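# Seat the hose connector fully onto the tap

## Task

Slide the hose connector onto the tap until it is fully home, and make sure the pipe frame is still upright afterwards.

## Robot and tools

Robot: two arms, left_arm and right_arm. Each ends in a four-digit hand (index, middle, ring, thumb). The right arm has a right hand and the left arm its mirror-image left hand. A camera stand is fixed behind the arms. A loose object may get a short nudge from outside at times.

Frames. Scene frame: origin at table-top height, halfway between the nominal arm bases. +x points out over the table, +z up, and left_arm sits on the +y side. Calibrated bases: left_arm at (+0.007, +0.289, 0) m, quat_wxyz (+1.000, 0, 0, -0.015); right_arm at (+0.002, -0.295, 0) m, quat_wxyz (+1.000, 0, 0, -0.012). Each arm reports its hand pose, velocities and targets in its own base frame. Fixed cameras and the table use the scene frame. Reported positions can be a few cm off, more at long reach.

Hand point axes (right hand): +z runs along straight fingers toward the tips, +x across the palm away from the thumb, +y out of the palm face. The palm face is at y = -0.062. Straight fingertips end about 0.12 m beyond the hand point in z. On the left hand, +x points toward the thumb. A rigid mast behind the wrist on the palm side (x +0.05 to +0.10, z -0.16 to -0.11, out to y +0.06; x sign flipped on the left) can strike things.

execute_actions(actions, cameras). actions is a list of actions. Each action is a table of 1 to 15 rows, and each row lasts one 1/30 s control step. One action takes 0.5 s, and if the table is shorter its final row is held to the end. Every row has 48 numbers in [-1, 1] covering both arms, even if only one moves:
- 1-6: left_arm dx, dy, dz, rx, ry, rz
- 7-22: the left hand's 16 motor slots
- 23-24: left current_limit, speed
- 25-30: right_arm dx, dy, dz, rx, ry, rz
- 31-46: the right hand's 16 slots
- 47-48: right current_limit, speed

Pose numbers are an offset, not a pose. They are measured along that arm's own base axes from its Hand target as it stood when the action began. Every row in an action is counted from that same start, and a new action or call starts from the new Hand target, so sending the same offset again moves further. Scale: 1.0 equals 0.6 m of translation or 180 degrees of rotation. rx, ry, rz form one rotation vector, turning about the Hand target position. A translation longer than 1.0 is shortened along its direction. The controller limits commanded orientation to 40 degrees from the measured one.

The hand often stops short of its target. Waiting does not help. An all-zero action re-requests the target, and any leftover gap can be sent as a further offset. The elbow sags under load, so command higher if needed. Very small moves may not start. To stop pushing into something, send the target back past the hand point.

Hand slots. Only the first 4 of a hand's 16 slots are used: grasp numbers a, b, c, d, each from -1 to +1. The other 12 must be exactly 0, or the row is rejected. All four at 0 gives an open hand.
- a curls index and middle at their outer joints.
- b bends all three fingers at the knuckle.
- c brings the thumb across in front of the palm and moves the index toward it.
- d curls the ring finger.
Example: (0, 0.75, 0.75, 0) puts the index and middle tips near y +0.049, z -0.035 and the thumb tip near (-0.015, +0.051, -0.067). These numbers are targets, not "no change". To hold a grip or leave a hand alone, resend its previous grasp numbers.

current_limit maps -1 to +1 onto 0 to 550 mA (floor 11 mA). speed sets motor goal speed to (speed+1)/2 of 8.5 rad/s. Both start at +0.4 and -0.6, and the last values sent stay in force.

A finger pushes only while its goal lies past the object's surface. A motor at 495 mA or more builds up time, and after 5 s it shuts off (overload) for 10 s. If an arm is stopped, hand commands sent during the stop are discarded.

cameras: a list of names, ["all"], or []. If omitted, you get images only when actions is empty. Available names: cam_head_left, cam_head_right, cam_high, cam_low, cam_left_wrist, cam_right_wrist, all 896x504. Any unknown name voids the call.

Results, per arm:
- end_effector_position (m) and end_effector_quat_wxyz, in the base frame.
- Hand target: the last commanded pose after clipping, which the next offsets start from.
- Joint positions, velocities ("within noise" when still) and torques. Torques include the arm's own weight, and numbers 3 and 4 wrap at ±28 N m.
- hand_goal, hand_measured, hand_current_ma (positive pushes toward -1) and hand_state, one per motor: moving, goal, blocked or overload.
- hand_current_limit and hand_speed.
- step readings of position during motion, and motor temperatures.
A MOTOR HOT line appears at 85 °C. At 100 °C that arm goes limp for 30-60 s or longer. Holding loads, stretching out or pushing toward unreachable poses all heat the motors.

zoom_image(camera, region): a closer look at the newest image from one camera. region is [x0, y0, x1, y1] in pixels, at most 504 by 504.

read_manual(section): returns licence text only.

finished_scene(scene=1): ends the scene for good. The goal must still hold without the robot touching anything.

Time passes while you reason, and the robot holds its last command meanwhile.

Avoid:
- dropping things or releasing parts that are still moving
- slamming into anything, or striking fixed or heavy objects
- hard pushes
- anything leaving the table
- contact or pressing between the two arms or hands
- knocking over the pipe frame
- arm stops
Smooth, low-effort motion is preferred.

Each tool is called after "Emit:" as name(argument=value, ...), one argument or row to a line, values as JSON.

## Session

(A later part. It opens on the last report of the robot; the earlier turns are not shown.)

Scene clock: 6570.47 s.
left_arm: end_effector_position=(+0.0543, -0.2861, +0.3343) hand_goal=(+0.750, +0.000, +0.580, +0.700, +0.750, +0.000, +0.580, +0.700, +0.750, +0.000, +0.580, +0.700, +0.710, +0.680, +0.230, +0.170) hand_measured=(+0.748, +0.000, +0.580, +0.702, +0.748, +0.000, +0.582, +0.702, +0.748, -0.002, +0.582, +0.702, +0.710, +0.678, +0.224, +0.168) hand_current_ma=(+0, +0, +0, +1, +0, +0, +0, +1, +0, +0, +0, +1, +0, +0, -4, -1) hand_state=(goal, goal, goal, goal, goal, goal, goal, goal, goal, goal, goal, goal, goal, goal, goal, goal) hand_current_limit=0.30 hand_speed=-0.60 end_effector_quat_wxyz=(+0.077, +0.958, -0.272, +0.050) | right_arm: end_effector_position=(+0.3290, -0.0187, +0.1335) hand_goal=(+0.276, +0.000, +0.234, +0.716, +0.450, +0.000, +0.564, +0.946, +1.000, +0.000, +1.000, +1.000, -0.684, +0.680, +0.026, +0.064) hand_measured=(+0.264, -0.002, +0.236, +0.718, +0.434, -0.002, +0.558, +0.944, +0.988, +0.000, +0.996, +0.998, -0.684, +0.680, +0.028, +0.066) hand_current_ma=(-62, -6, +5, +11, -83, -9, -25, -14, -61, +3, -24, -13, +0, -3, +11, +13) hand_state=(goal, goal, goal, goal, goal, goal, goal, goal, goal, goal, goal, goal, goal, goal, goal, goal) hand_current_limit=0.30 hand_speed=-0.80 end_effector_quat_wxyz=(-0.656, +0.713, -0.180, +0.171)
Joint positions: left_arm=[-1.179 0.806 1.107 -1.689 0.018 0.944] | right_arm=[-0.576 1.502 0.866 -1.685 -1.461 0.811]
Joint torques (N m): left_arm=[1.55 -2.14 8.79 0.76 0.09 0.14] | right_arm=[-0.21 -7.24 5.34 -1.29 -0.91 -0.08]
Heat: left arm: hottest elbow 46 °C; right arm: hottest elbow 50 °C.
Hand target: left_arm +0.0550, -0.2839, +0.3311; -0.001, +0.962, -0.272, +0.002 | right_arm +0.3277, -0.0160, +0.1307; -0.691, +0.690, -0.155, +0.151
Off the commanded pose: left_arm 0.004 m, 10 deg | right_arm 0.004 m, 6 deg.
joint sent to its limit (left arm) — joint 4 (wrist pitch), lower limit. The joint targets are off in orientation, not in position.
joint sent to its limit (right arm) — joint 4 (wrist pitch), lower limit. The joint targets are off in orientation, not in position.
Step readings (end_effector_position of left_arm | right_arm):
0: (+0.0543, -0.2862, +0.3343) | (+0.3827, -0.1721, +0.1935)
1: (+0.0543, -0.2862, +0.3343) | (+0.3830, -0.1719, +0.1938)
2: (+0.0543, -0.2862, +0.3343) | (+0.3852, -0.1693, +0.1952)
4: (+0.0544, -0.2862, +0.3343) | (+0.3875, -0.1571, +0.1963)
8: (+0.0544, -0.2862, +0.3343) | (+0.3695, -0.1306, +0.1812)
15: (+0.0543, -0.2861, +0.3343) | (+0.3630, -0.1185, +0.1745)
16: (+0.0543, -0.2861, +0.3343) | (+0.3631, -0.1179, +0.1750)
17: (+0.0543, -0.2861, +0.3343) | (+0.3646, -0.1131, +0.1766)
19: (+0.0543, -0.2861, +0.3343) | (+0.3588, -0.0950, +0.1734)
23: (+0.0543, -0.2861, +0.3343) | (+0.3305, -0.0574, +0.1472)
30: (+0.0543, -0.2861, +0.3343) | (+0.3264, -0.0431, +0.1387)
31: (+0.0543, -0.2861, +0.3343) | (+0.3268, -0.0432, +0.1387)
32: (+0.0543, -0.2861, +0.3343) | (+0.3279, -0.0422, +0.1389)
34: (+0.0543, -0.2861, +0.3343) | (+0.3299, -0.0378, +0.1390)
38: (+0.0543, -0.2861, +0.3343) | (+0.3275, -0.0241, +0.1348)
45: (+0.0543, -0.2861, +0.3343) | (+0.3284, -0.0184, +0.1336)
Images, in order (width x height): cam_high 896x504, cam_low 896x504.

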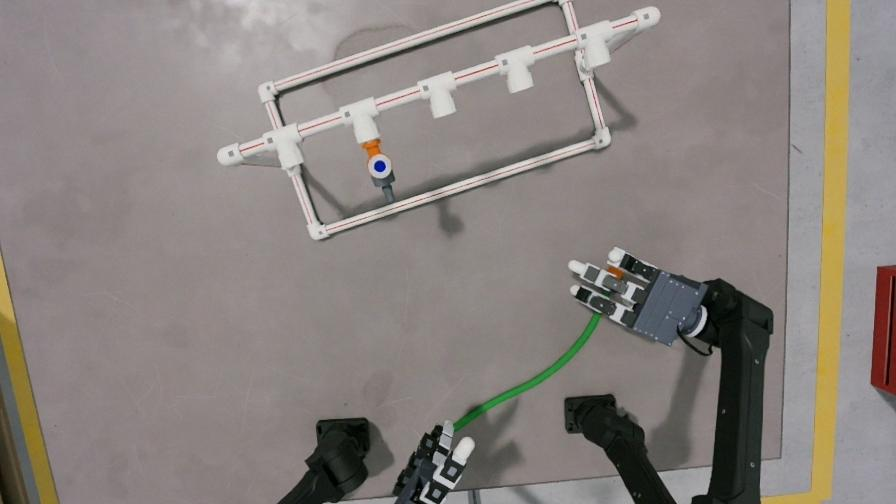

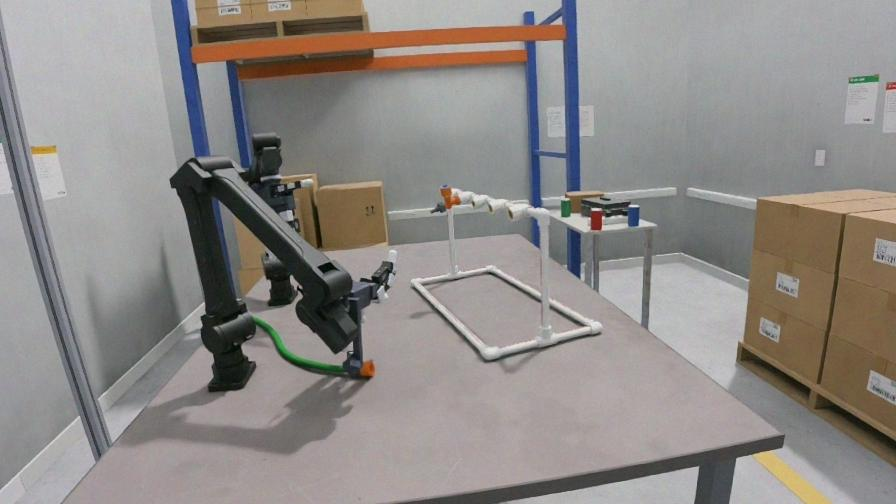

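Emit:
execute_actions(
  actions=[
    [[0,0,0,0,0,0,0,0,0,0,0,0,0,0,0,0,0,0,0,0,0,0,0.3,-0.6,0,0,-0.06,0,0,0,0.0,0.08,0.82,-0.8,0,0,0,0,0,0,0,0,0,0,0,0,0.3,-0.8]],
    [[0,0,0,0,0,0,0,0,0,0,0,0,0,0,0,0,0,0,0,0,0,0,0.3,-0.6,0,0,-0.035,0,0,0,0.0,0.08,0.82,-0.8,0,0,0,0,0,0,0,0,0,0,0,0,0.3,-0.8]],
  ],
  cameras=["cam_low","cam_right_wrist"],
)

Emit:
zoom_image(
  camera="cam_low",
  region=[310, 300, 430, 400],
)

Emit:
zoom_image(
  camera="cam_right_wrist",
  region=[500, 0, 896, 260],
)

Scene clock: 6588.30 s.
left_arm: end_effector_position=(+0.0543, -0.2861, +0.3343) hand_goal=(+0.750, +0.000, +0.580, +0.700, +0.750, +0.000, +0.580, +0.700, +0.750, +0.000, +0.580, +0.700, +0.710, +0.680, +0.230, +0.170) hand_measured=(+0.748, +0.000, +0.580, +0.702, +0.748, +0.000, +0.582, +0.702, +0.748, -0.002, +0.582, +0.702, +0.710, +0.678, +0.224, +0.168) hand_current_ma=(+0, +0, +0, +1, +0, +0, +0, +1, +0, +0, +0, +1, +0, +0, -4, -1) hand_state=(goal, goal, goal, goal, goal, goal, goal, goal, goal, goal, goal, goal, goal, goal, goal, goal) hand_current_limit=0.30 hand_speed=-0.60 end_effector_quat_wxyz=(+0.077, +0.958, -0.272, +0.050) | right_arm: end_effector_position=(+0.3300, -0.0192, +0.0812) hand_goal=(+0.276, +0.000, +0.234, +0.716, +0.450, +0.000, +0.564, +0.946, +1.000, +0.000, +1.000, +1.000, -0.684, +0.680, +0.026, +0.064) hand_measured=(+0.264, -0.002, +0.234, +0.718, +0.434, -0.002, +0.558, +0.944, +0.988, +0.000, +0.996, +0.998, -0.684, +0.678, +0.028, +0.062) hand_current_ma=(-62, -6, +5, +11, -83, -8, -25, -14, -61, +3, -24, -13, -5, -10, +11, -9) hand_state=(goal, goal, goal, goal, goal, goal, goal, goal, goal, goal, goal, goal, goal, goal, goal, goal) hand_current_limit=0.30 hand_speed=-0.80 end_effector_quat_wxyz=(+0.662, -0.710, +0.174, -0.165)
Joint positions: left_arm=[-1.179 0.806 1.107 -1.689 0.018 0.944] | right_arm=[-0.578 1.664 0.841 -1.688 -1.456 0.623]
Joint torques (N m): left_arm=[1.26 -2.37 8.83 0.81 0.09 0.14] | right_arm=[-0.21 -7.3 3.99 -1.36 -0.54 -0.21]
Heat: left arm: hottest elbow 46 °C; right arm: hottest elbow 48 °C.
Hand target: left_arm +0.0550, -0.2839, +0.3311; -0.001, +0.962, -0.272, +0.002 | right_arm +0.3277, -0.0160, +0.0736; +0.690, -0.690, +0.155, -0.151
Off the commanded pose: left_arm 0.004 m, 10 deg | right_arm 0.009 m, 5 deg.
joint sent to its limit (left arm) — joint 4 (wrist pitch), lower limit. The joint targets are off in orientation, not in position.
joint sent to its limit (right arm) — joint 4 (wrist pitch), lower limit. The joint targets are off in orientation, not in position.
Step readings (end_effector_position of left_arm | right_arm):
0: (+0.0543, -0.2861, +0.3343) | (+0.3291, -0.0188, +0.1335)
1: (+0.0543, -0.2861, +0.3343) | (+0.3292, -0.0188, +0.1335)
2: (+0.0543, -0.2861, +0.3343) | (+0.3294, -0.0189, +0.1326)
4: (+0.0543, -0.2861, +0.3343) | (+0.3299, -0.0191, +0.1275)
8: (+0.0543, -0.2861, +0.3343) | (+0.3273, -0.0172, +0.1088)
15: (+0.0543, -0.2861, +0.3343) | (+0.3273, -0.0172, +0.0978)
16: (+0.0543, -0.2861, +0.3343) | (+0.3275, -0.0173, +0.0977)
17: (+0.0543, -0.2861, +0.3343) | (+0.3280, -0.0176, +0.0972)
19: (+0.0543, -0.2861, +0.3343) | (+0.3290, -0.0181, +0.0943)
23: (+0.0543, -0.2861, +0.3343) | (+0.3296, -0.0185, +0.0839)
30: (+0.0543, -0.2861, +0.3343) | (+0.3298, -0.0191, +0.0813)
camera_calibration:
cam_right_wrist: T_world_to_cam=[[-0.716468, 0.283679, -0.637337, 0.320994], [-0.688613, -0.433913, 0.580975, 0.124279], [-0.111739, 0.855129, 0.50623, 0.140723], [0, 0, 0, 1]] pos_world=[0.331286, -0.157469, 0.0611404]
Images, in order (width x height): cam_low 896x504, cam_right_wrist 896x504.

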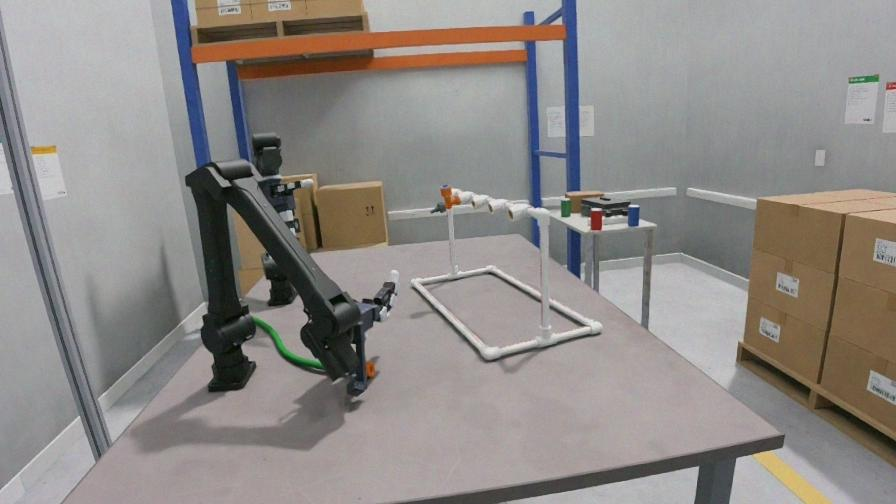

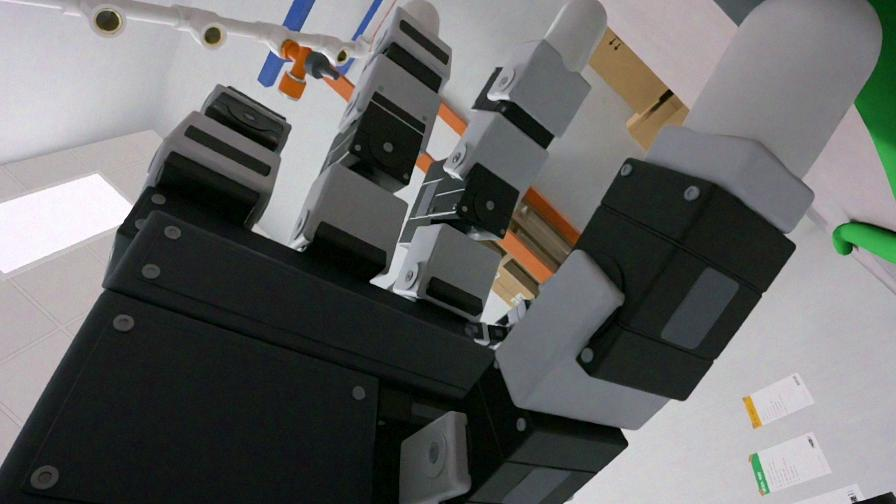

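Scaled by 4.200.

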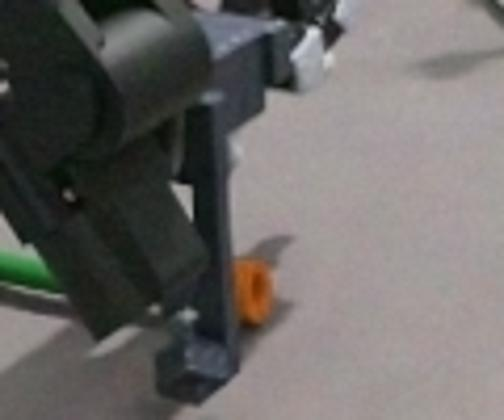

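Scaled by 1.273.

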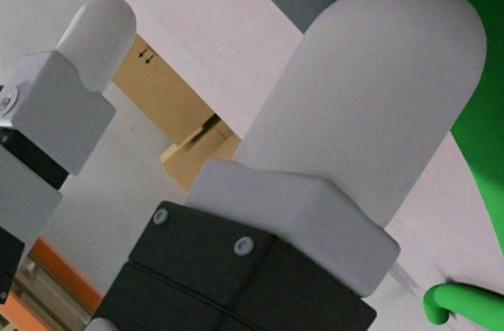

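Emit:
zoom_image(
  camera="cam_low",
  region=[230, 270, 410, 430],
)

Scaled by 2.800.

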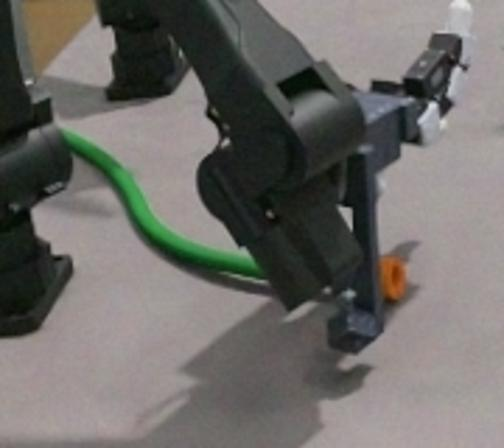

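Emit:
execute_actions(
  actions=[
    [[0,0,0,0,0,0,0,0,0,0,0,0,0,0,0,0,0,0,0,0,0,0,0.3,-0.6,0,0,0.008,0,0,0,0.0,0.35,0.82,-0.8,0,0,0,0,0,0,0,0,0,0,0,0,0.3,-0.75]],
    [[0,0,0,0,0,0,0,0,0,0,0,0,0,0,0,0,0,0,0,0,0,0,0.3,-0.6,0,0,0.0,0,0,0,0.0,0.5,0.82,-0.8,0,0,0,0,0,0,0,0,0,0,0,0,0.35,-0.8]],
  ],
  cameras=["cam_low","cam_right_wrist","cam_high"],
)

Emit:
zoom_image(
  camera="cam_high",
  region=[550, 230, 670, 350],
)

Emit:
zoom_image(
  camera="cam_right_wrist",
  region=[500, 0, 896, 260],
)

Scene clock: 6615.00 s.
left_arm: end_effector_position=(+0.0543, -0.2861, +0.3343) hand_goal=(+0.750, +0.000, +0.580, +0.700, +0.750, +0.000, +0.580, +0.700, +0.750, +0.000, +0.580, +0.700, +0.710, +0.680, +0.230, +0.170) hand_measured=(+0.748, +0.000, +0.580, +0.702, +0.748, +0.000, +0.582, +0.702, +0.748, -0.002, +0.582, +0.702, +0.710, +0.678, +0.224, +0.168) hand_current_ma=(+0, +0, +0, +1, +0, +0, +0, +1, +0, +0, +0, +1, +0, +0, -4, -1) hand_state=(goal, goal, goal, goal, goal, goal, goal, goal, goal, goal, goal, goal, goal, goal, goal, goal) hand_current_limit=0.30 hand_speed=-0.60 end_effector_quat_wxyz=(+0.077, +0.958, -0.272, +0.050) | right_arm: end_effector_position=(+0.3298, -0.0191, +0.0814) hand_goal=(-0.292, +0.000, +0.360, +0.800, -0.284, +0.000, +0.480, +0.946, +0.566, +0.000, +1.000, +1.000, -0.684, +0.680, +0.026, +0.148) hand_measured=(-0.292, -0.002, +0.358, +0.798, -0.284, -0.002, +0.482, +0.944, +0.560, +0.000, +0.996, +0.998, -0.682, +0.678, +0.028, +0.142) hand_current_ma=(+0, -6, -14, -12, -3, -8, +7, -14, -33, +3, -24, -13, +10, -6, +11, -37) hand_state=(goal, goal, goal, goal, goal, goal, goal, goal, goal, goal, goal, goal, goal, goal, goal, goal) hand_current_limit=0.35 hand_speed=-0.80 end_effector_quat_wxyz=(+0.663, -0.709, +0.174, -0.165)
Joint positions: left_arm=[-1.179 0.806 1.107 -1.689 0.018 0.944] | right_arm=[-0.578 1.664 0.841 -1.69 -1.456 0.623]
Joint torques (N m): left_arm=[1.55 -2.32 8.77 0.65 0.08 0.16] | right_arm=[-0.21 -8.29 4.11 -1.29 -0.52 -0.05]
Heat: left arm: hottest elbow 45 °C; right arm: hottest elbow 45 °C.
Hand target: left_arm +0.0550, -0.2839, +0.3311; -0.001, +0.962, -0.272, +0.002 | right_arm +0.3277, -0.0160, +0.0785; +0.691, -0.690, +0.155, -0.151
Off the commanded pose: left_arm 0.004 m, 10 deg | right_arm 0.005 m, 5 deg.
joint sent to its limit (left arm) — joint 4 (wrist pitch), lower limit. The joint targets are off in orientation, not in position.
joint sent to its limit (right arm) — joint 4 (wrist pitch), lower limit. The joint targets are off in orientation, not in position.
Step readings (end_effector_position of left_arm | right_arm):
0: (+0.0543, -0.2861, +0.3343) | (+0.3300, -0.0192, +0.0812)
1: (+0.0543, -0.2861, +0.3343) | (+0.3300, -0.0192, +0.0812)
2: (+0.0543, -0.2861, +0.3343) | (+0.3299, -0.0191, +0.0813)
4: (+0.0543, -0.2861, +0.3343) | (+0.3298, -0.0191, +0.0814)
8: (+0.0543, -0.2861, +0.3343) | (+0.3298, -0.0191, +0.0814)
15: (+0.0543, -0.2861, +0.3343) | (+0.3298, -0.0191, +0.0814)
16: (+0.0543, -0.2861, +0.3343) | (+0.3298, -0.0191, +0.0814)
17: (+0.0543, -0.2861, +0.3343) | (+0.3298, -0.0191, +0.0814)
19: (+0.0543, -0.2861, +0.3343) | (+0.3298, -0.0191, +0.0814)
23: (+0.0543, -0.2861, +0.3343) | (+0.3298, -0.0191, +0.0814)
30: (+0.0543, -0.2861, +0.3343) | (+0.3298, -0.0191, +0.0814)
camera_calibration:
cam_right_wrist: T_world_to_cam=[[-0.717486, 0.284289, -0.635919, 0.32113], [-0.687681, -0.434486, 0.58165, 0.12366], [-0.110941, 0.854635, 0.507238, 0.140062], [0, 0, 0, 1]] pos_world=[0.330984, -0.157267, 0.0612411]
Images, in order (width x height): cam_high 896x504, cam_low 896x504, cam_right_wrist 896x504.

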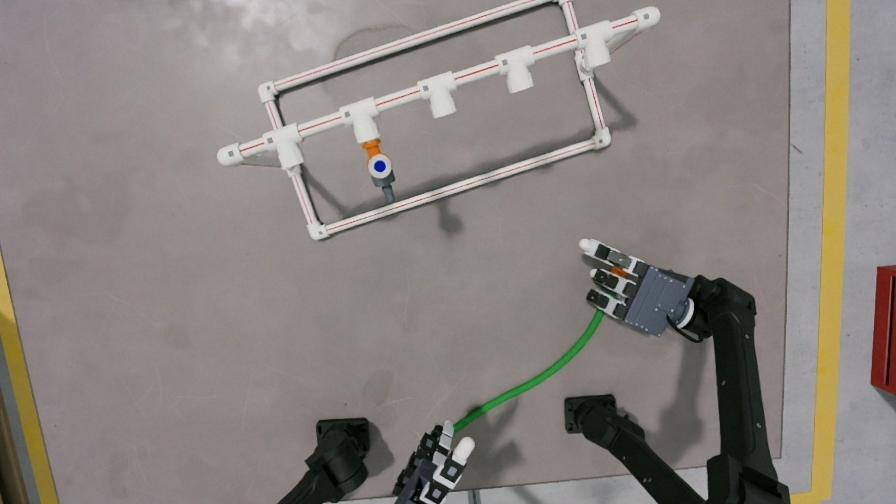

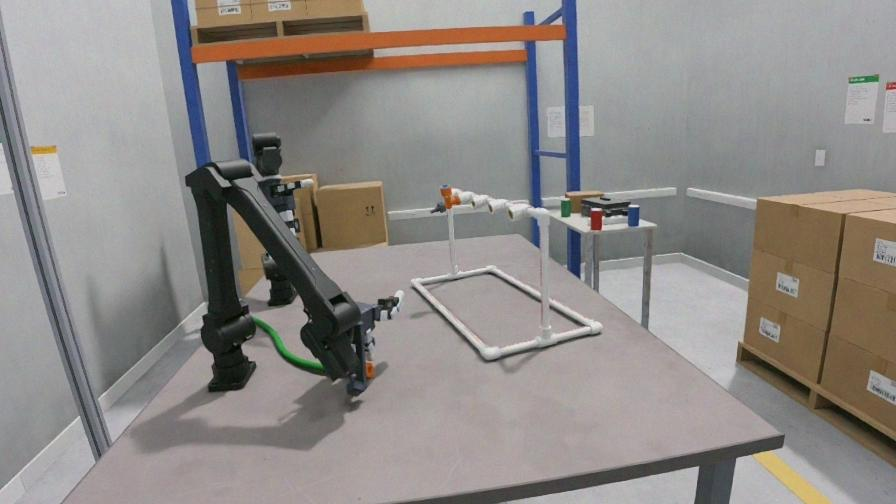

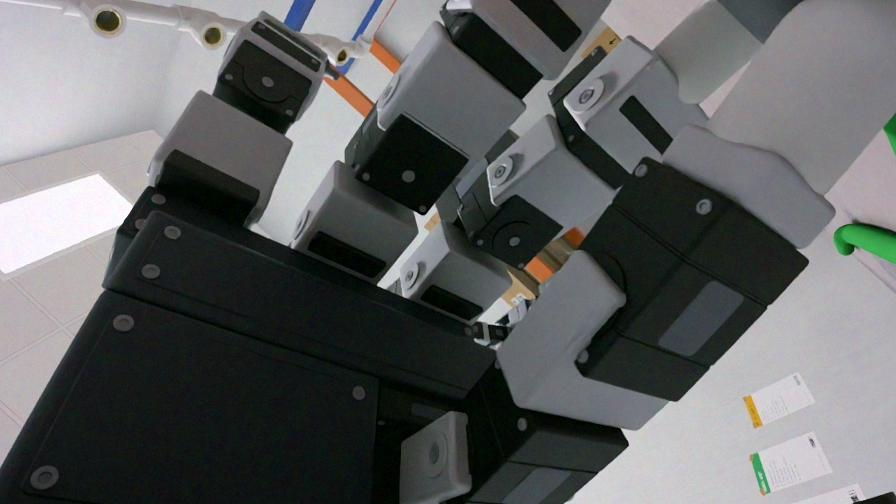

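Scaled by 4.200.

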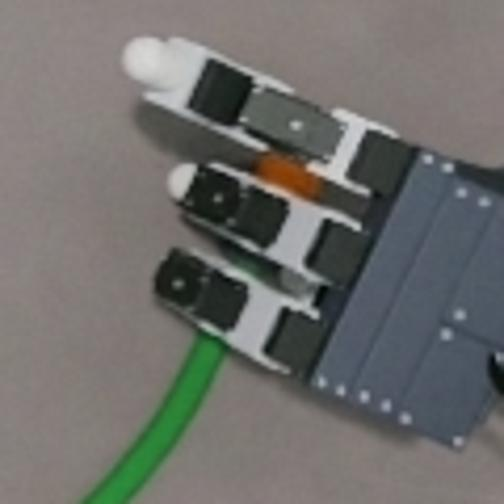

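Scaled by 1.273.

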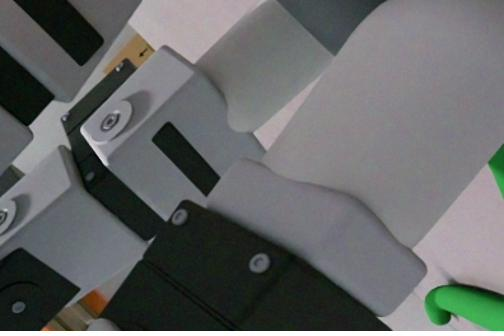

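Emit:
zoom_image(
  camera="cam_low",
  region=[330, 330, 400, 400],
)

Scaled by 7.200.

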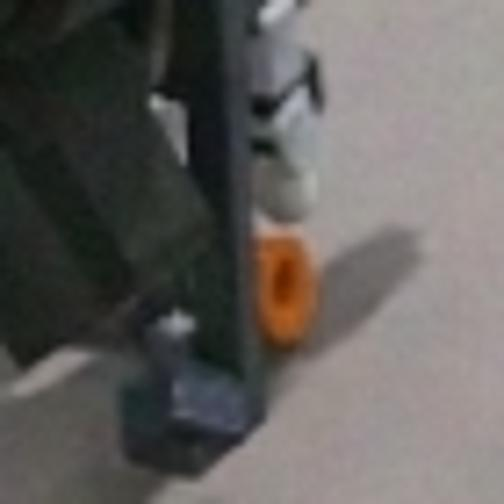

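Emit:
execute_actions(
  actions=[
    [[0,0,0,0,0,0,0,0,0,0,0,0,0,0,0,0,0,0,0,0,0,0,0.3,-0.6,0.0235,-0.0155,0.0,0,0,0,0.0,0.45,0.82,-0.8,0,0,0,0,0,0,0,0,0,0,0,0,0.35,-0.8]],
  ],
  cameras=["cam_low"],
)

Emit:
zoom_image(
  camera="cam_low",
  region=[330, 330, 400, 400],
)

Scene clock: 6647.27 s.
left_arm: end_effector_position=(+0.0543, -0.2861, +0.3343) hand_goal=(+0.750, +0.000, +0.580, +0.700, +0.750, +0.000, +0.580, +0.700, +0.750, +0.000, +0.580, +0.700, +0.710, +0.680, +0.230, +0.170) hand_measured=(+0.748, +0.000, +0.580, +0.702, +0.748, +0.000, +0.582, +0.702, +0.748, -0.002, +0.582, +0.702, +0.710, +0.678, +0.224, +0.168) hand_current_ma=(+0, +0, +0, +1, +0, +0, +0, +1, +0, +0, +0, +1, +0, +0, -4, -1) hand_state=(goal, goal, goal, goal, goal, goal, goal, goal, goal, goal, goal, goal, goal, goal, goal, goal) hand_current_limit=0.30 hand_speed=-0.60 end_effector_quat_wxyz=(+0.077, +0.958, -0.272, +0.050) | right_arm: end_effector_position=(+0.3317, -0.0205, +0.0814) hand_goal=(-0.224, +0.000, +0.344, +0.790, -0.198, +0.000, +0.490, +0.946, +0.640, +0.000, +1.000, +1.000, -0.684, +0.680, +0.026, +0.138) hand_measured=(-0.232, -0.002, +0.346, +0.792, -0.210, -0.002, +0.486, +0.944, +0.620, +0.000, +0.996, +0.998, -0.674, +0.682, +0.028, +0.138) hand_current_ma=(-46, -6, +11, +11, -57, -8, -17, -14, -103, +3, -24, -13, +45, +7, +10, -2) hand_state=(goal, goal, goal, goal, goal, goal, goal, goal, goal, goal, goal, goal, goal, goal, goal, goal) hand_current_limit=0.35 hand_speed=-0.80 end_effector_quat_wxyz=(+0.664, -0.708, +0.179, -0.160)
Joint positions: left_arm=[-1.179 0.806 1.107 -1.689 0.018 0.944] | right_arm=[-0.578 1.671 0.851 -1.69 -1.456 0.639]
Joint torques (N m): left_arm=[1.2 -2.43 8.73 0.73 0.11 0.16] | right_arm=[-0.26 -6.89 6.79 -1.29 -0.54 -0.07]
Heat: left arm: hottest elbow 45 °C; right arm: hottest elbow 42 °C.
Hand target: left_arm +0.0550, -0.2839, +0.3311; -0.001, +0.962, -0.272, +0.002 | right_arm +0.3418, -0.0253, +0.0785; +0.691, -0.690, +0.155, -0.151
Off the commanded pose: left_arm 0.004 m, 10 deg | right_arm 0.011 m, 5 deg.
joint sent to its limit (left arm) — joint 4 (wrist pitch), lower limit. The joint targets are off in orientation, not in position.
joint sent to its limit (right arm) — joint 4 (wrist pitch), lower limit. The joint targets are off in orientation, not in position.
Step readings (end_effector_position of left_arm | right_arm):
0: (+0.0543, -0.2861, +0.3343) | (+0.3298, -0.0191, +0.0814)
1: (+0.0543, -0.2861, +0.3343) | (+0.3298, -0.0191, +0.0814)
2: (+0.0543, -0.2861, +0.3343) | (+0.3297, -0.0190, +0.0814)
4: (+0.0543, -0.2861, +0.3343) | (+0.3296, -0.0190, +0.0815)
8: (+0.0543, -0.2861, +0.3343) | (+0.3306, -0.0196, +0.0814)
15: (+0.0543, -0.2861, +0.3343) | (+0.3318, -0.0205, +0.0814)
Images, in order (width x height): cam_low 896x504.

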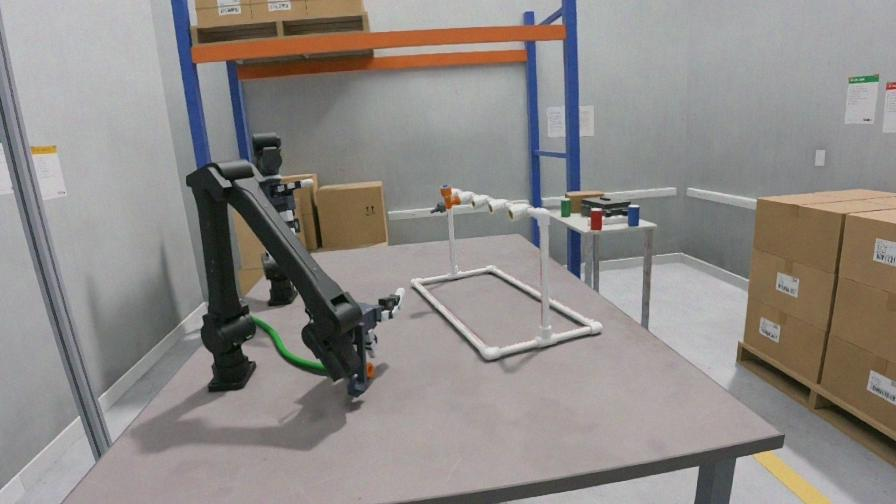

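Scaled by 7.200.

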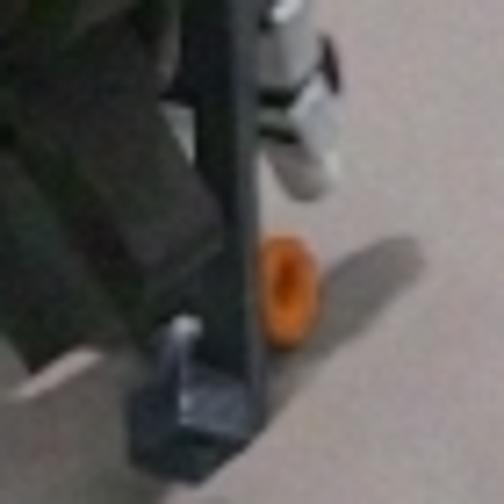

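Emit:
execute_actions(
  actions=[
    [[0,0,0,0,0,0,0,0,0,0,0,0,0,0,0,0,0,0,0,0,0,0,0.3,-0.6,0.014,-0.010,0.0,0,0,0,0.0,0.40,0.82,-0.8,0,0,0,0,0,0,0,0,0,0,0,0,0.35,-0.8]],
  ],
  cameras=["cam_low"],
)

Emit:
zoom_image(
  camera="cam_low",
  region=[330, 330, 400, 400],
)

Scene clock: 6653.60 s.
left_arm: end_effector_position=(+0.0543, -0.2861, +0.3343) hand_goal=(+0.750, +0.000, +0.580, +0.700, +0.750, +0.000, +0.580, +0.700, +0.750, +0.000, +0.580, +0.700, +0.710, +0.680, +0.230, +0.170) hand_measured=(+0.748, +0.000, +0.580, +0.702, +0.748, +0.000, +0.582, +0.702, +0.748, -0.002, +0.582, +0.702, +0.710, +0.678, +0.224, +0.168) hand_current_ma=(+0, +0, +0, +1, +0, +0, +0, +1, +0, +0, +0, +1, +0, +0, -4, -1) hand_state=(goal, goal, goal, goal, goal, goal, goal, goal, goal, goal, goal, goal, goal, goal, goal, goal) hand_current_limit=0.30 hand_speed=-0.60 end_effector_quat_wxyz=(+0.077, +0.958, -0.272, +0.050) | right_arm: end_effector_position=(+0.3388, -0.0253, +0.0780) hand_goal=(-0.156, +0.000, +0.330, +0.780, -0.110, +0.000, +0.500, +0.946, +0.716, +0.000, +1.000, +1.000, -0.684, +0.680, +0.026, +0.128) hand_measured=(-0.166, -0.002, +0.332, +0.782, -0.124, -0.002, +0.496, +0.944, +0.696, +0.000, +0.996, +0.998, -0.682, +0.682, +0.028, +0.128) hand_current_ma=(-54, -6, +11, +12, -69, -8, -20, -14, -103, +3, -24, -13, +14, +16, +7, -2) hand_state=(goal, goal, goal, goal, goal, goal, goal, goal, goal, goal, goal, goal, goal, goal, goal, goal) hand_current_limit=0.35 hand_speed=-0.80 end_effector_quat_wxyz=(+0.664, -0.708, +0.182, -0.157)
Joint positions: left_arm=[-1.179 0.806 1.107 -1.689 0.018 0.944] | right_arm=[-0.578 1.699 0.877 -1.691 -1.454 0.645]
Joint torques (N m): left_arm=[1.26 -2.32 8.79 0.73 0.08 0.16] | right_arm=[-0.26 -8.12 6.9 -1.25 -0.57 0.02]
Heat: left arm: hottest elbow 45 °C; right arm: hottest elbow 42 °C.
Hand target: left_arm +0.0550, -0.2839, +0.3311; -0.001, +0.962, -0.272, +0.002 | right_arm +0.3502, -0.0313, +0.0785; +0.690, -0.690, +0.155, -0.151
Off the commanded pose: left_arm 0.004 m, 10 deg | right_arm 0.013 m, 5 deg.
joint sent to its limit (left arm) — joint 4 (wrist pitch), lower limit. The joint targets are off in orientation, not in position.
joint sent to its limit (right arm) — joint 4 (wrist pitch), lower limit. The joint targets are off in orientation, not in position.
Step readings (end_effector_position of left_arm | right_arm):
0: (+0.0543, -0.2861, +0.3343) | (+0.3317, -0.0205, +0.0814)
1: (+0.0543, -0.2861, +0.3343) | (+0.3317, -0.0205, +0.0814)
2: (+0.0543, -0.2861, +0.3343) | (+0.3319, -0.0207, +0.0813)
4: (+0.0543, -0.2861, +0.3343) | (+0.3334, -0.0217, +0.0813)
8: (+0.0543, -0.2861, +0.3343) | (+0.3379, -0.0247, +0.0794)
15: (+0.0543, -0.2861, +0.3343) | (+0.3388, -0.0253, +0.0780)
Images, in order (width x height): cam_low 896x504.

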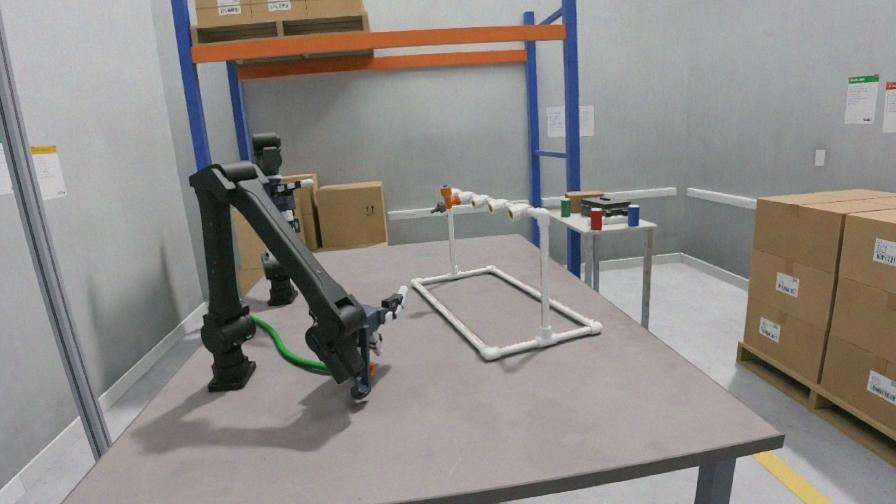

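Scaled by 7.200.

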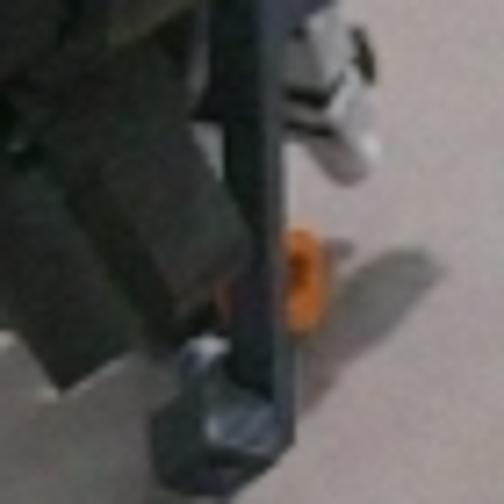

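Emit:
execute_actions(
  actions=[
    [[0,0,0,0,0,0,0,0,0,0,0,0,0,0,0,0,0,0,0,0,0,0,0.3,-0.6,0,0,0.004,0,0,0,0.0,0.52,0.82,-0.8,0,0,0,0,0,0,0,0,0,0,0,0,0.35,-0.8]],
    [[0,0,0,0,0,0,0,0,0,0,0,0,0,0,0,0,0,0,0,0,0,0,0.3,-0.6,0,0,0.0,0,0,0,0.0,0.62,0.82,-0.8,0,0,0,0,0,0,0,0,0,0,0,0,0.4,-0.8]],
  ],
  cameras=["cam_low","cam_high","cam_right_wrist"],
)

Emit:
zoom_image(
  camera="cam_low",
  region=[330, 330, 400, 400],
)

Emit:
zoom_image(
  camera="cam_right_wrist",
  region=[500, 0, 896, 260],
)

Emit:
zoom_image(
  camera="cam_high",
  region=[550, 230, 670, 350],
)

Scene clock: 6664.60 s.
left_arm: end_effector_position=(+0.0543, -0.2861, +0.3343) hand_goal=(+0.750, +0.000, +0.580, +0.700, +0.750, +0.000, +0.580, +0.700, +0.750, +0.000, +0.580, +0.700, +0.710, +0.680, +0.230, +0.170) hand_measured=(+0.748, +0.000, +0.580, +0.702, +0.748, +0.000, +0.582, +0.702, +0.748, -0.002, +0.582, +0.702, +0.710, +0.678, +0.224, +0.168) hand_current_ma=(+0, +0, +0, +1, +0, +0, +0, +1, +0, +0, +0, +1, +0, +0, -4, -1) hand_state=(goal, goal, goal, goal, goal, goal, goal, goal, goal, goal, goal, goal, goal, goal, goal, goal) hand_current_limit=0.30 hand_speed=-0.60 end_effector_quat_wxyz=(+0.077, +0.958, -0.272, +0.050) | right_arm: end_effector_position=(+0.3388, -0.0253, +0.0780) hand_goal=(-0.454, +0.000, +0.396, +0.824, -0.494, +0.000, +0.456, +0.946, +0.386, +0.000, +1.000, +1.000, -0.684, +0.680, +0.026, +0.172) hand_measured=(-0.438, +0.002, +0.398, +0.824, -0.446, -0.006, +0.466, +0.950, +0.380, +0.000, +0.996, +0.998, -0.680, +0.682, +0.038, +0.176) hand_current_ma=(+80, +9, +11, +0, +253, -25, +45, +19, -32, +3, -24, -13, +15, +16, +73, +31) hand_state=(goal, goal, goal, goal, blocked, goal, goal, goal, goal, goal, goal, goal, goal, goal, goal, goal) hand_current_limit=0.40 hand_speed=-0.80 end_effector_quat_wxyz=(+0.664, -0.708, +0.182, -0.157)
Joint positions: left_arm=[-1.179 0.806 1.107 -1.689 0.018 0.944] | right_arm=[-0.578 1.699 0.877 -1.691 -1.454 0.645]
Joint torques (N m): left_arm=[1.38 -1.85 8.9 0.66 0.08 0.17] | right_arm=[-0.32 -8.64 6.95 -1.26 -0.55 0.11]
Heat: left arm: hottest elbow 45 °C; right arm: hottest elbow 43 °C.
Hand target: left_arm +0.0550, -0.2839, +0.3311; -0.001, +0.962, -0.272, +0.002 | right_arm +0.3502, -0.0313, +0.0809; +0.690, -0.690, +0.155, -0.151
Off the commanded pose: left_arm 0.004 m, 10 deg | right_arm 0.013 m, 5 deg.
joint sent to its limit (left arm) — joint 4 (wrist pitch), lower limit. The joint targets are off in orientation, not in position.
joint sent to its limit (right arm) — joint 4 (wrist pitch), lower limit. The joint targets are off in orientation, not in position.
Step readings (end_effector_position of left_arm | right_arm):
0: (+0.0543, -0.2861, +0.3343) | (+0.3388, -0.0253, +0.0780)
1: (+0.0543, -0.2861, +0.3343) | (+0.3388, -0.0253, +0.0780)
2: (+0.0543, -0.2861, +0.3343) | (+0.3388, -0.0253, +0.0780)
4: (+0.0543, -0.2861, +0.3343) | (+0.3388, -0.0253, +0.0780)
8: (+0.0543, -0.2861, +0.3343) | (+0.3388, -0.0253, +0.0780)
15: (+0.0543, -0.2861, +0.3343) | (+0.3388, -0.0253, +0.0780)
16: (+0.0543, -0.2861, +0.3343) | (+0.3388, -0.0253, +0.0780)
17: (+0.0543, -0.2861, +0.3343) | (+0.3388, -0.0253, +0.0780)
19: (+0.0543, -0.2861, +0.3343) | (+0.3388, -0.0253, +0.0780)
23: (+0.0543, -0.2861, +0.3343) | (+0.3388, -0.0253, +0.0780)
30: (+0.0543, -0.2861, +0.3343) | (+0.3388, -0.0253, +0.0780)
camera_calibration:
cam_right_wrist: T_world_to_cam=[[-0.73035, 0.290766, -0.618096, 0.330359], [-0.675691, -0.440205, 0.591322, 0.12431], [-0.100153, 0.849514, 0.517972, 0.143509], [0, 0, 0, 1]] pos_world=[0.339645, -0.163248, 0.0563528]
Images, in order (width x height): cam_high 896x504, cam_low 896x504, cam_right_wrist 896x504.

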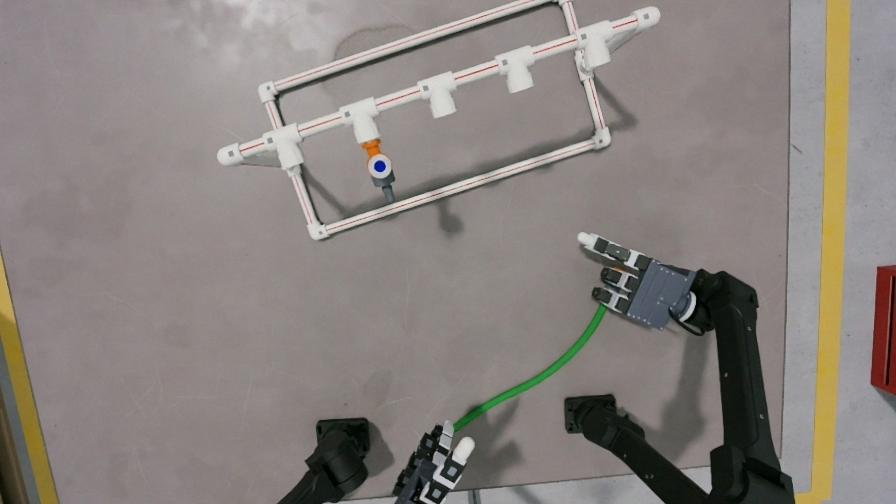

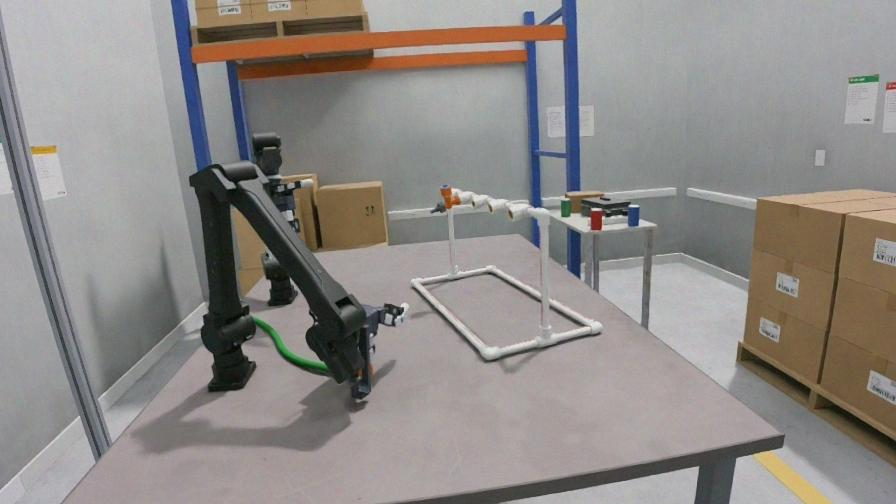

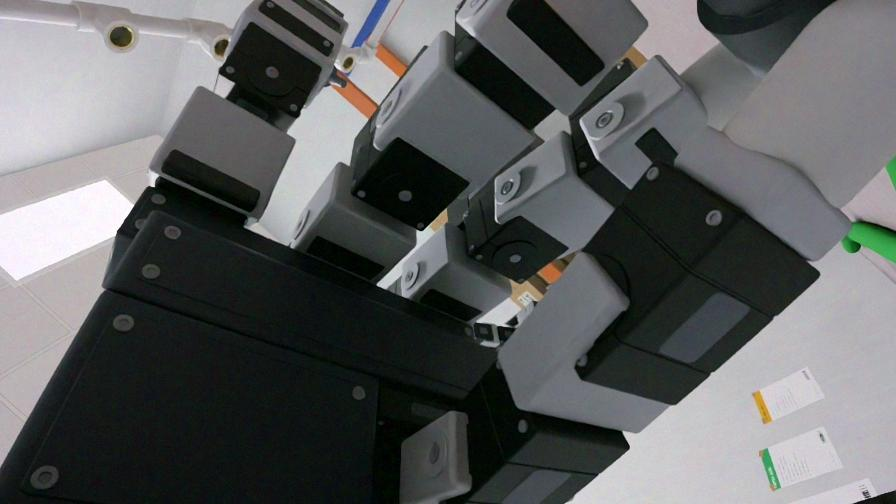

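Scaled by 7.200.

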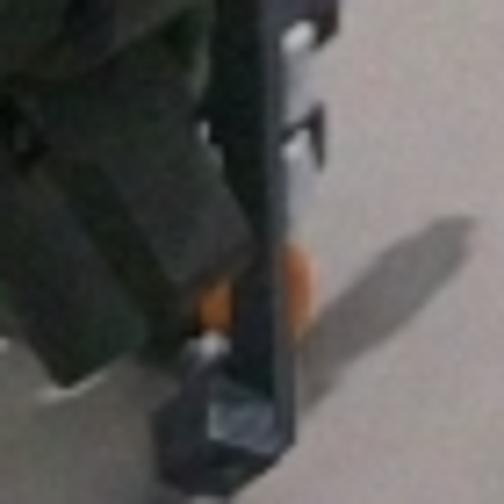

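Scaled by 1.273.

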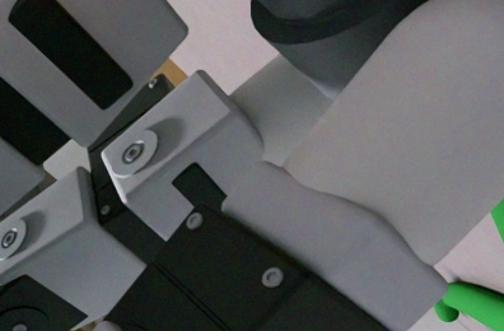

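Scaled by 4.200.

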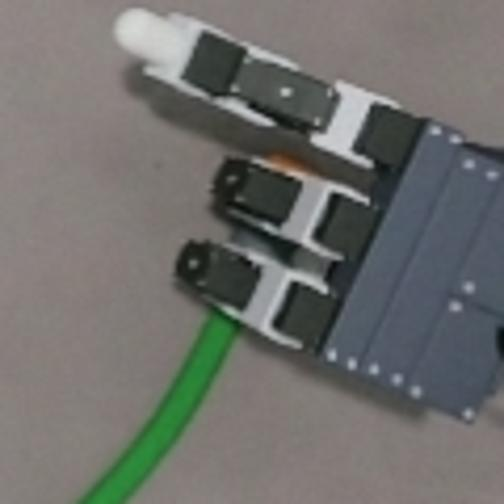

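Emit:
execute_actions(
  actions=[
    [[0,0,0,0,0,0,0,0,0,0,0,0,0,0,0,0,0,0,0,0,0,0,0.3,-0.6,-0.012,0.008,0.0,0,0,0,0.0,0.645,0.82,-0.8,0,0,0,0,0,0,0,0,0,0,0,0,0.48,-0.8]],
    [[0,0,0,0,0,0,0,0,0,0,0,0,0,0,0,0,0,0,0,0,0,0,0.3,-0.6,0,0,0.055,0,0,0,0.0,0.645,0.82,-0.8,0,0,0,0,0,0,0,0,0,0,0,0,0.48,-0.8]],
  ],
  cameras=["cam_low","cam_high","cam_right_wrist"],
)

Emit:
zoom_image(
  camera="cam_low",
  region=[320, 310, 410, 400],
)

Emit:
zoom_image(
  camera="cam_high",
  region=[550, 230, 670, 350],
)

Scene clock: 6693.63 s.
left_arm: end_effector_position=(+0.0543, -0.2861, +0.3343) hand_goal=(+0.750, +0.000, +0.580, +0.700, +0.750, +0.000, +0.580, +0.700, +0.750, +0.000, +0.580, +0.700, +0.710, +0.680, +0.230, +0.170) hand_measured=(+0.748, +0.000, +0.580, +0.702, +0.748, +0.000, +0.582, +0.702, +0.748, -0.002, +0.582, +0.702, +0.710, +0.678, +0.224, +0.168) hand_current_ma=(+0, +0, +0, +1, +0, +0, +0, +1, +0, +0, +0, +1, +0, +0, -4, -1) hand_state=(goal, goal, goal, goal, goal, goal, goal, goal, goal, goal, goal, goal, goal, goal, goal, goal) hand_current_limit=0.30 hand_speed=-0.60 end_effector_quat_wxyz=(+0.077, +0.958, -0.272, +0.050) | right_arm: end_effector_position=(+0.3349, -0.0233, +0.1041) hand_goal=(-0.488, +0.000, +0.402, +0.830, -0.538, +0.000, +0.452, +0.946, +0.348, +0.000, +1.000, +1.000, -0.684, +0.680, +0.026, +0.176) hand_measured=(-0.476, +0.006, +0.406, +0.832, -0.470, -0.010, +0.468, +0.954, +0.342, +0.000, +0.996, +0.998, -0.678, +0.682, +0.046, +0.186) hand_current_ma=(+67, +24, +23, +7, +363, -47, +78, +40, -34, +3, -24, -13, +34, +16, +131, +68) hand_state=(goal, goal, goal, goal, blocked, goal, goal, goal, goal, goal, goal, goal, goal, goal, blocked, goal) hand_current_limit=0.48 hand_speed=-0.80 end_effector_quat_wxyz=(+0.662, -0.709, +0.188, -0.156)
Joint positions: left_arm=[-1.179 0.806 1.107 -1.689 0.018 0.944] | right_arm=[-0.578 1.613 0.877 -1.691 -1.455 0.738]
Joint torques (N m): left_arm=[1.49 -2.26 8.87 0.57 0.09 0.15] | right_arm=[-0.21 -9.88 6.8 -1.17 -0.77 0.16]
Motor temperatures (°C): left_arm=[26 27 44 26 27 27] | right_arm=[26 30 43 26 26 25]
Heat: left arm: hottest elbow 44 °C; right arm: hottest elbow 43 °C.
Hand target: left_arm +0.0550, -0.2839, +0.3311; -0.001, +0.962, -0.272, +0.002 | right_arm +0.3430, -0.0265, +0.1139; +0.691, -0.690, +0.155, -0.151
Off the commanded pose: left_arm 0.004 m, 10 deg | right_arm 0.013 m, 5 deg.
joint sent to its limit (left arm) — joint 4 (wrist pitch), lower limit. The joint targets are off in orientation, not in position.
joint sent to its limit (right arm) — joint 4 (wrist pitch), lower limit. The joint targets are off in orientation, not in position.
Step readings (end_effector_position of left_arm | right_arm):
0: (+0.0543, -0.2861, +0.3343) | (+0.3388, -0.0253, +0.0780)
1: (+0.0543, -0.2861, +0.3343) | (+0.3388, -0.0253, +0.0780)
2: (+0.0543, -0.2861, +0.3343) | (+0.3388, -0.0253, +0.0780)
4: (+0.0543, -0.2861, +0.3343) | (+0.3388, -0.0253, +0.0780)
8: (+0.0543, -0.2861, +0.3343) | (+0.3389, -0.0253, +0.0780)
15: (+0.0543, -0.2861, +0.3343) | (+0.3389, -0.0253, +0.0780)
16: (+0.0543, -0.2861, +0.3343) | (+0.3389, -0.0253, +0.0780)
17: (+0.0543, -0.2861, +0.3343) | (+0.3388, -0.0252, +0.0784)
19: (+0.0543, -0.2861, +0.3343) | (+0.3380, -0.0248, +0.0817)
23: (+0.0543, -0.2861, +0.3343) | (+0.3371, -0.0245, +0.0947)
30: (+0.0543, -0.2861, +0.3343) | (+0.3356, -0.0237, +0.1038)
camera_calibration:
cam_right_wrist: T_world_to_cam=[[-0.734318, 0.294192, -0.611742, 0.34373], [-0.672978, -0.43336, 0.599416, 0.105466], [-0.0887609, 0.851851, 0.516209, 0.124352], [0, 0, 0, 1]] pos_world=[0.334421, -0.161347, 0.0828648]
Images, in order (width x height): cam_high 896x504, cam_low 896x504, cam_right_wrist 896x504.

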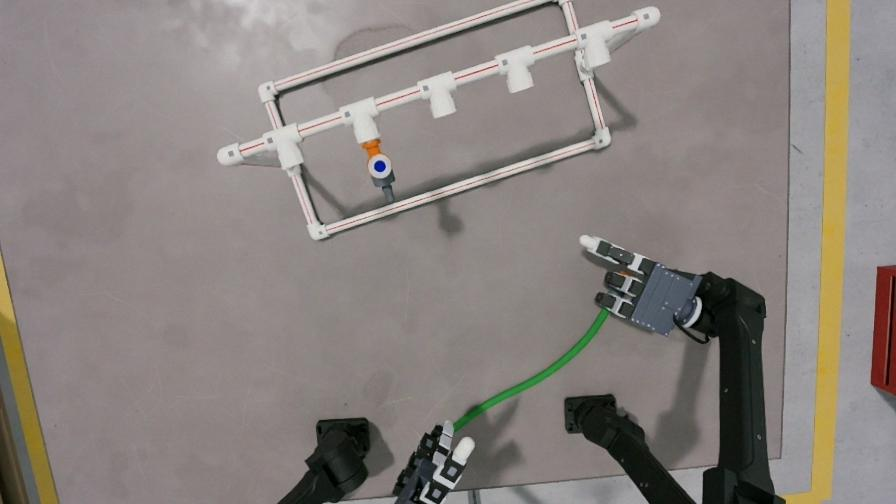

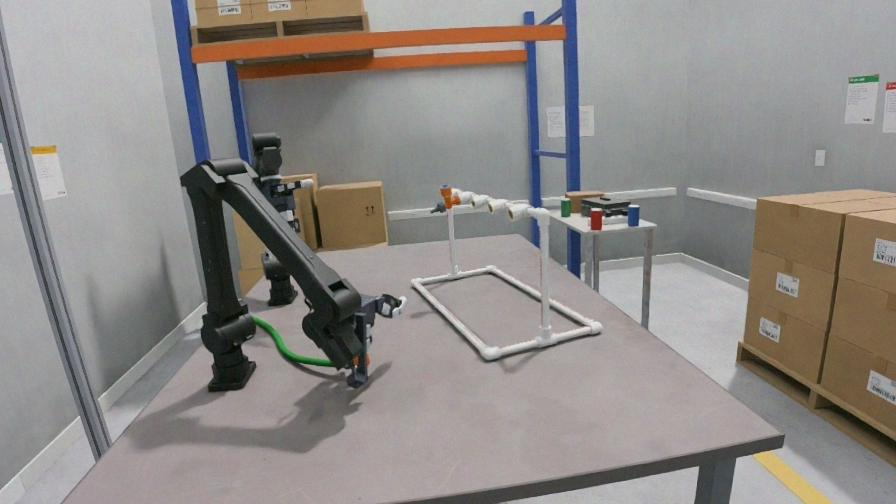

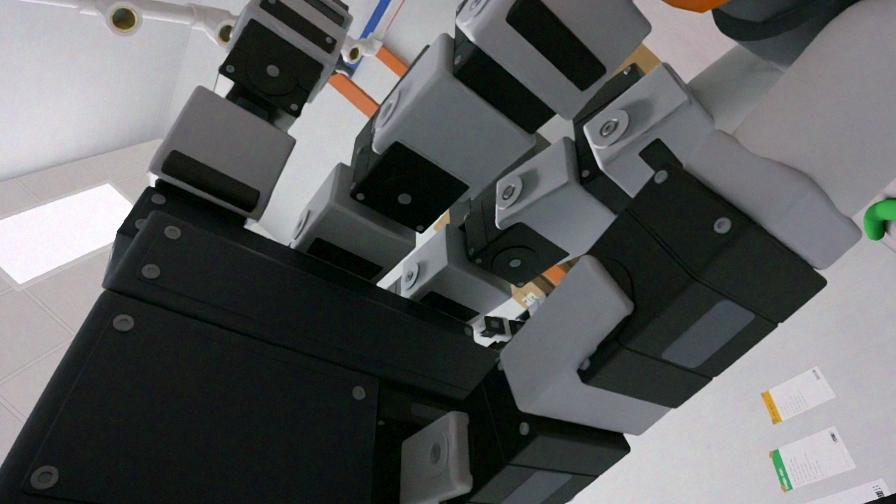

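Scaled by 5.600.

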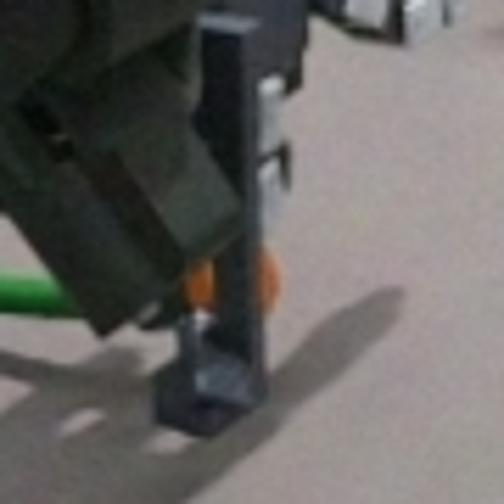

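Scaled by 4.200.

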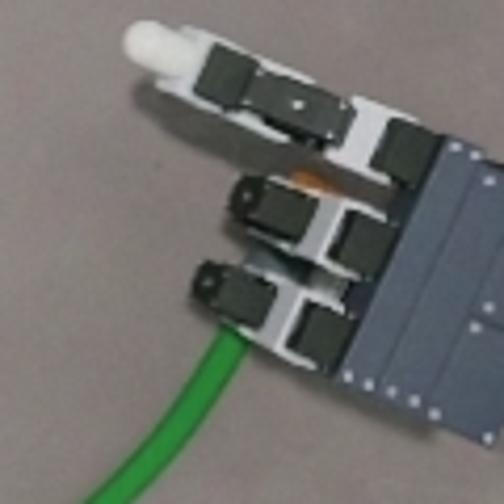

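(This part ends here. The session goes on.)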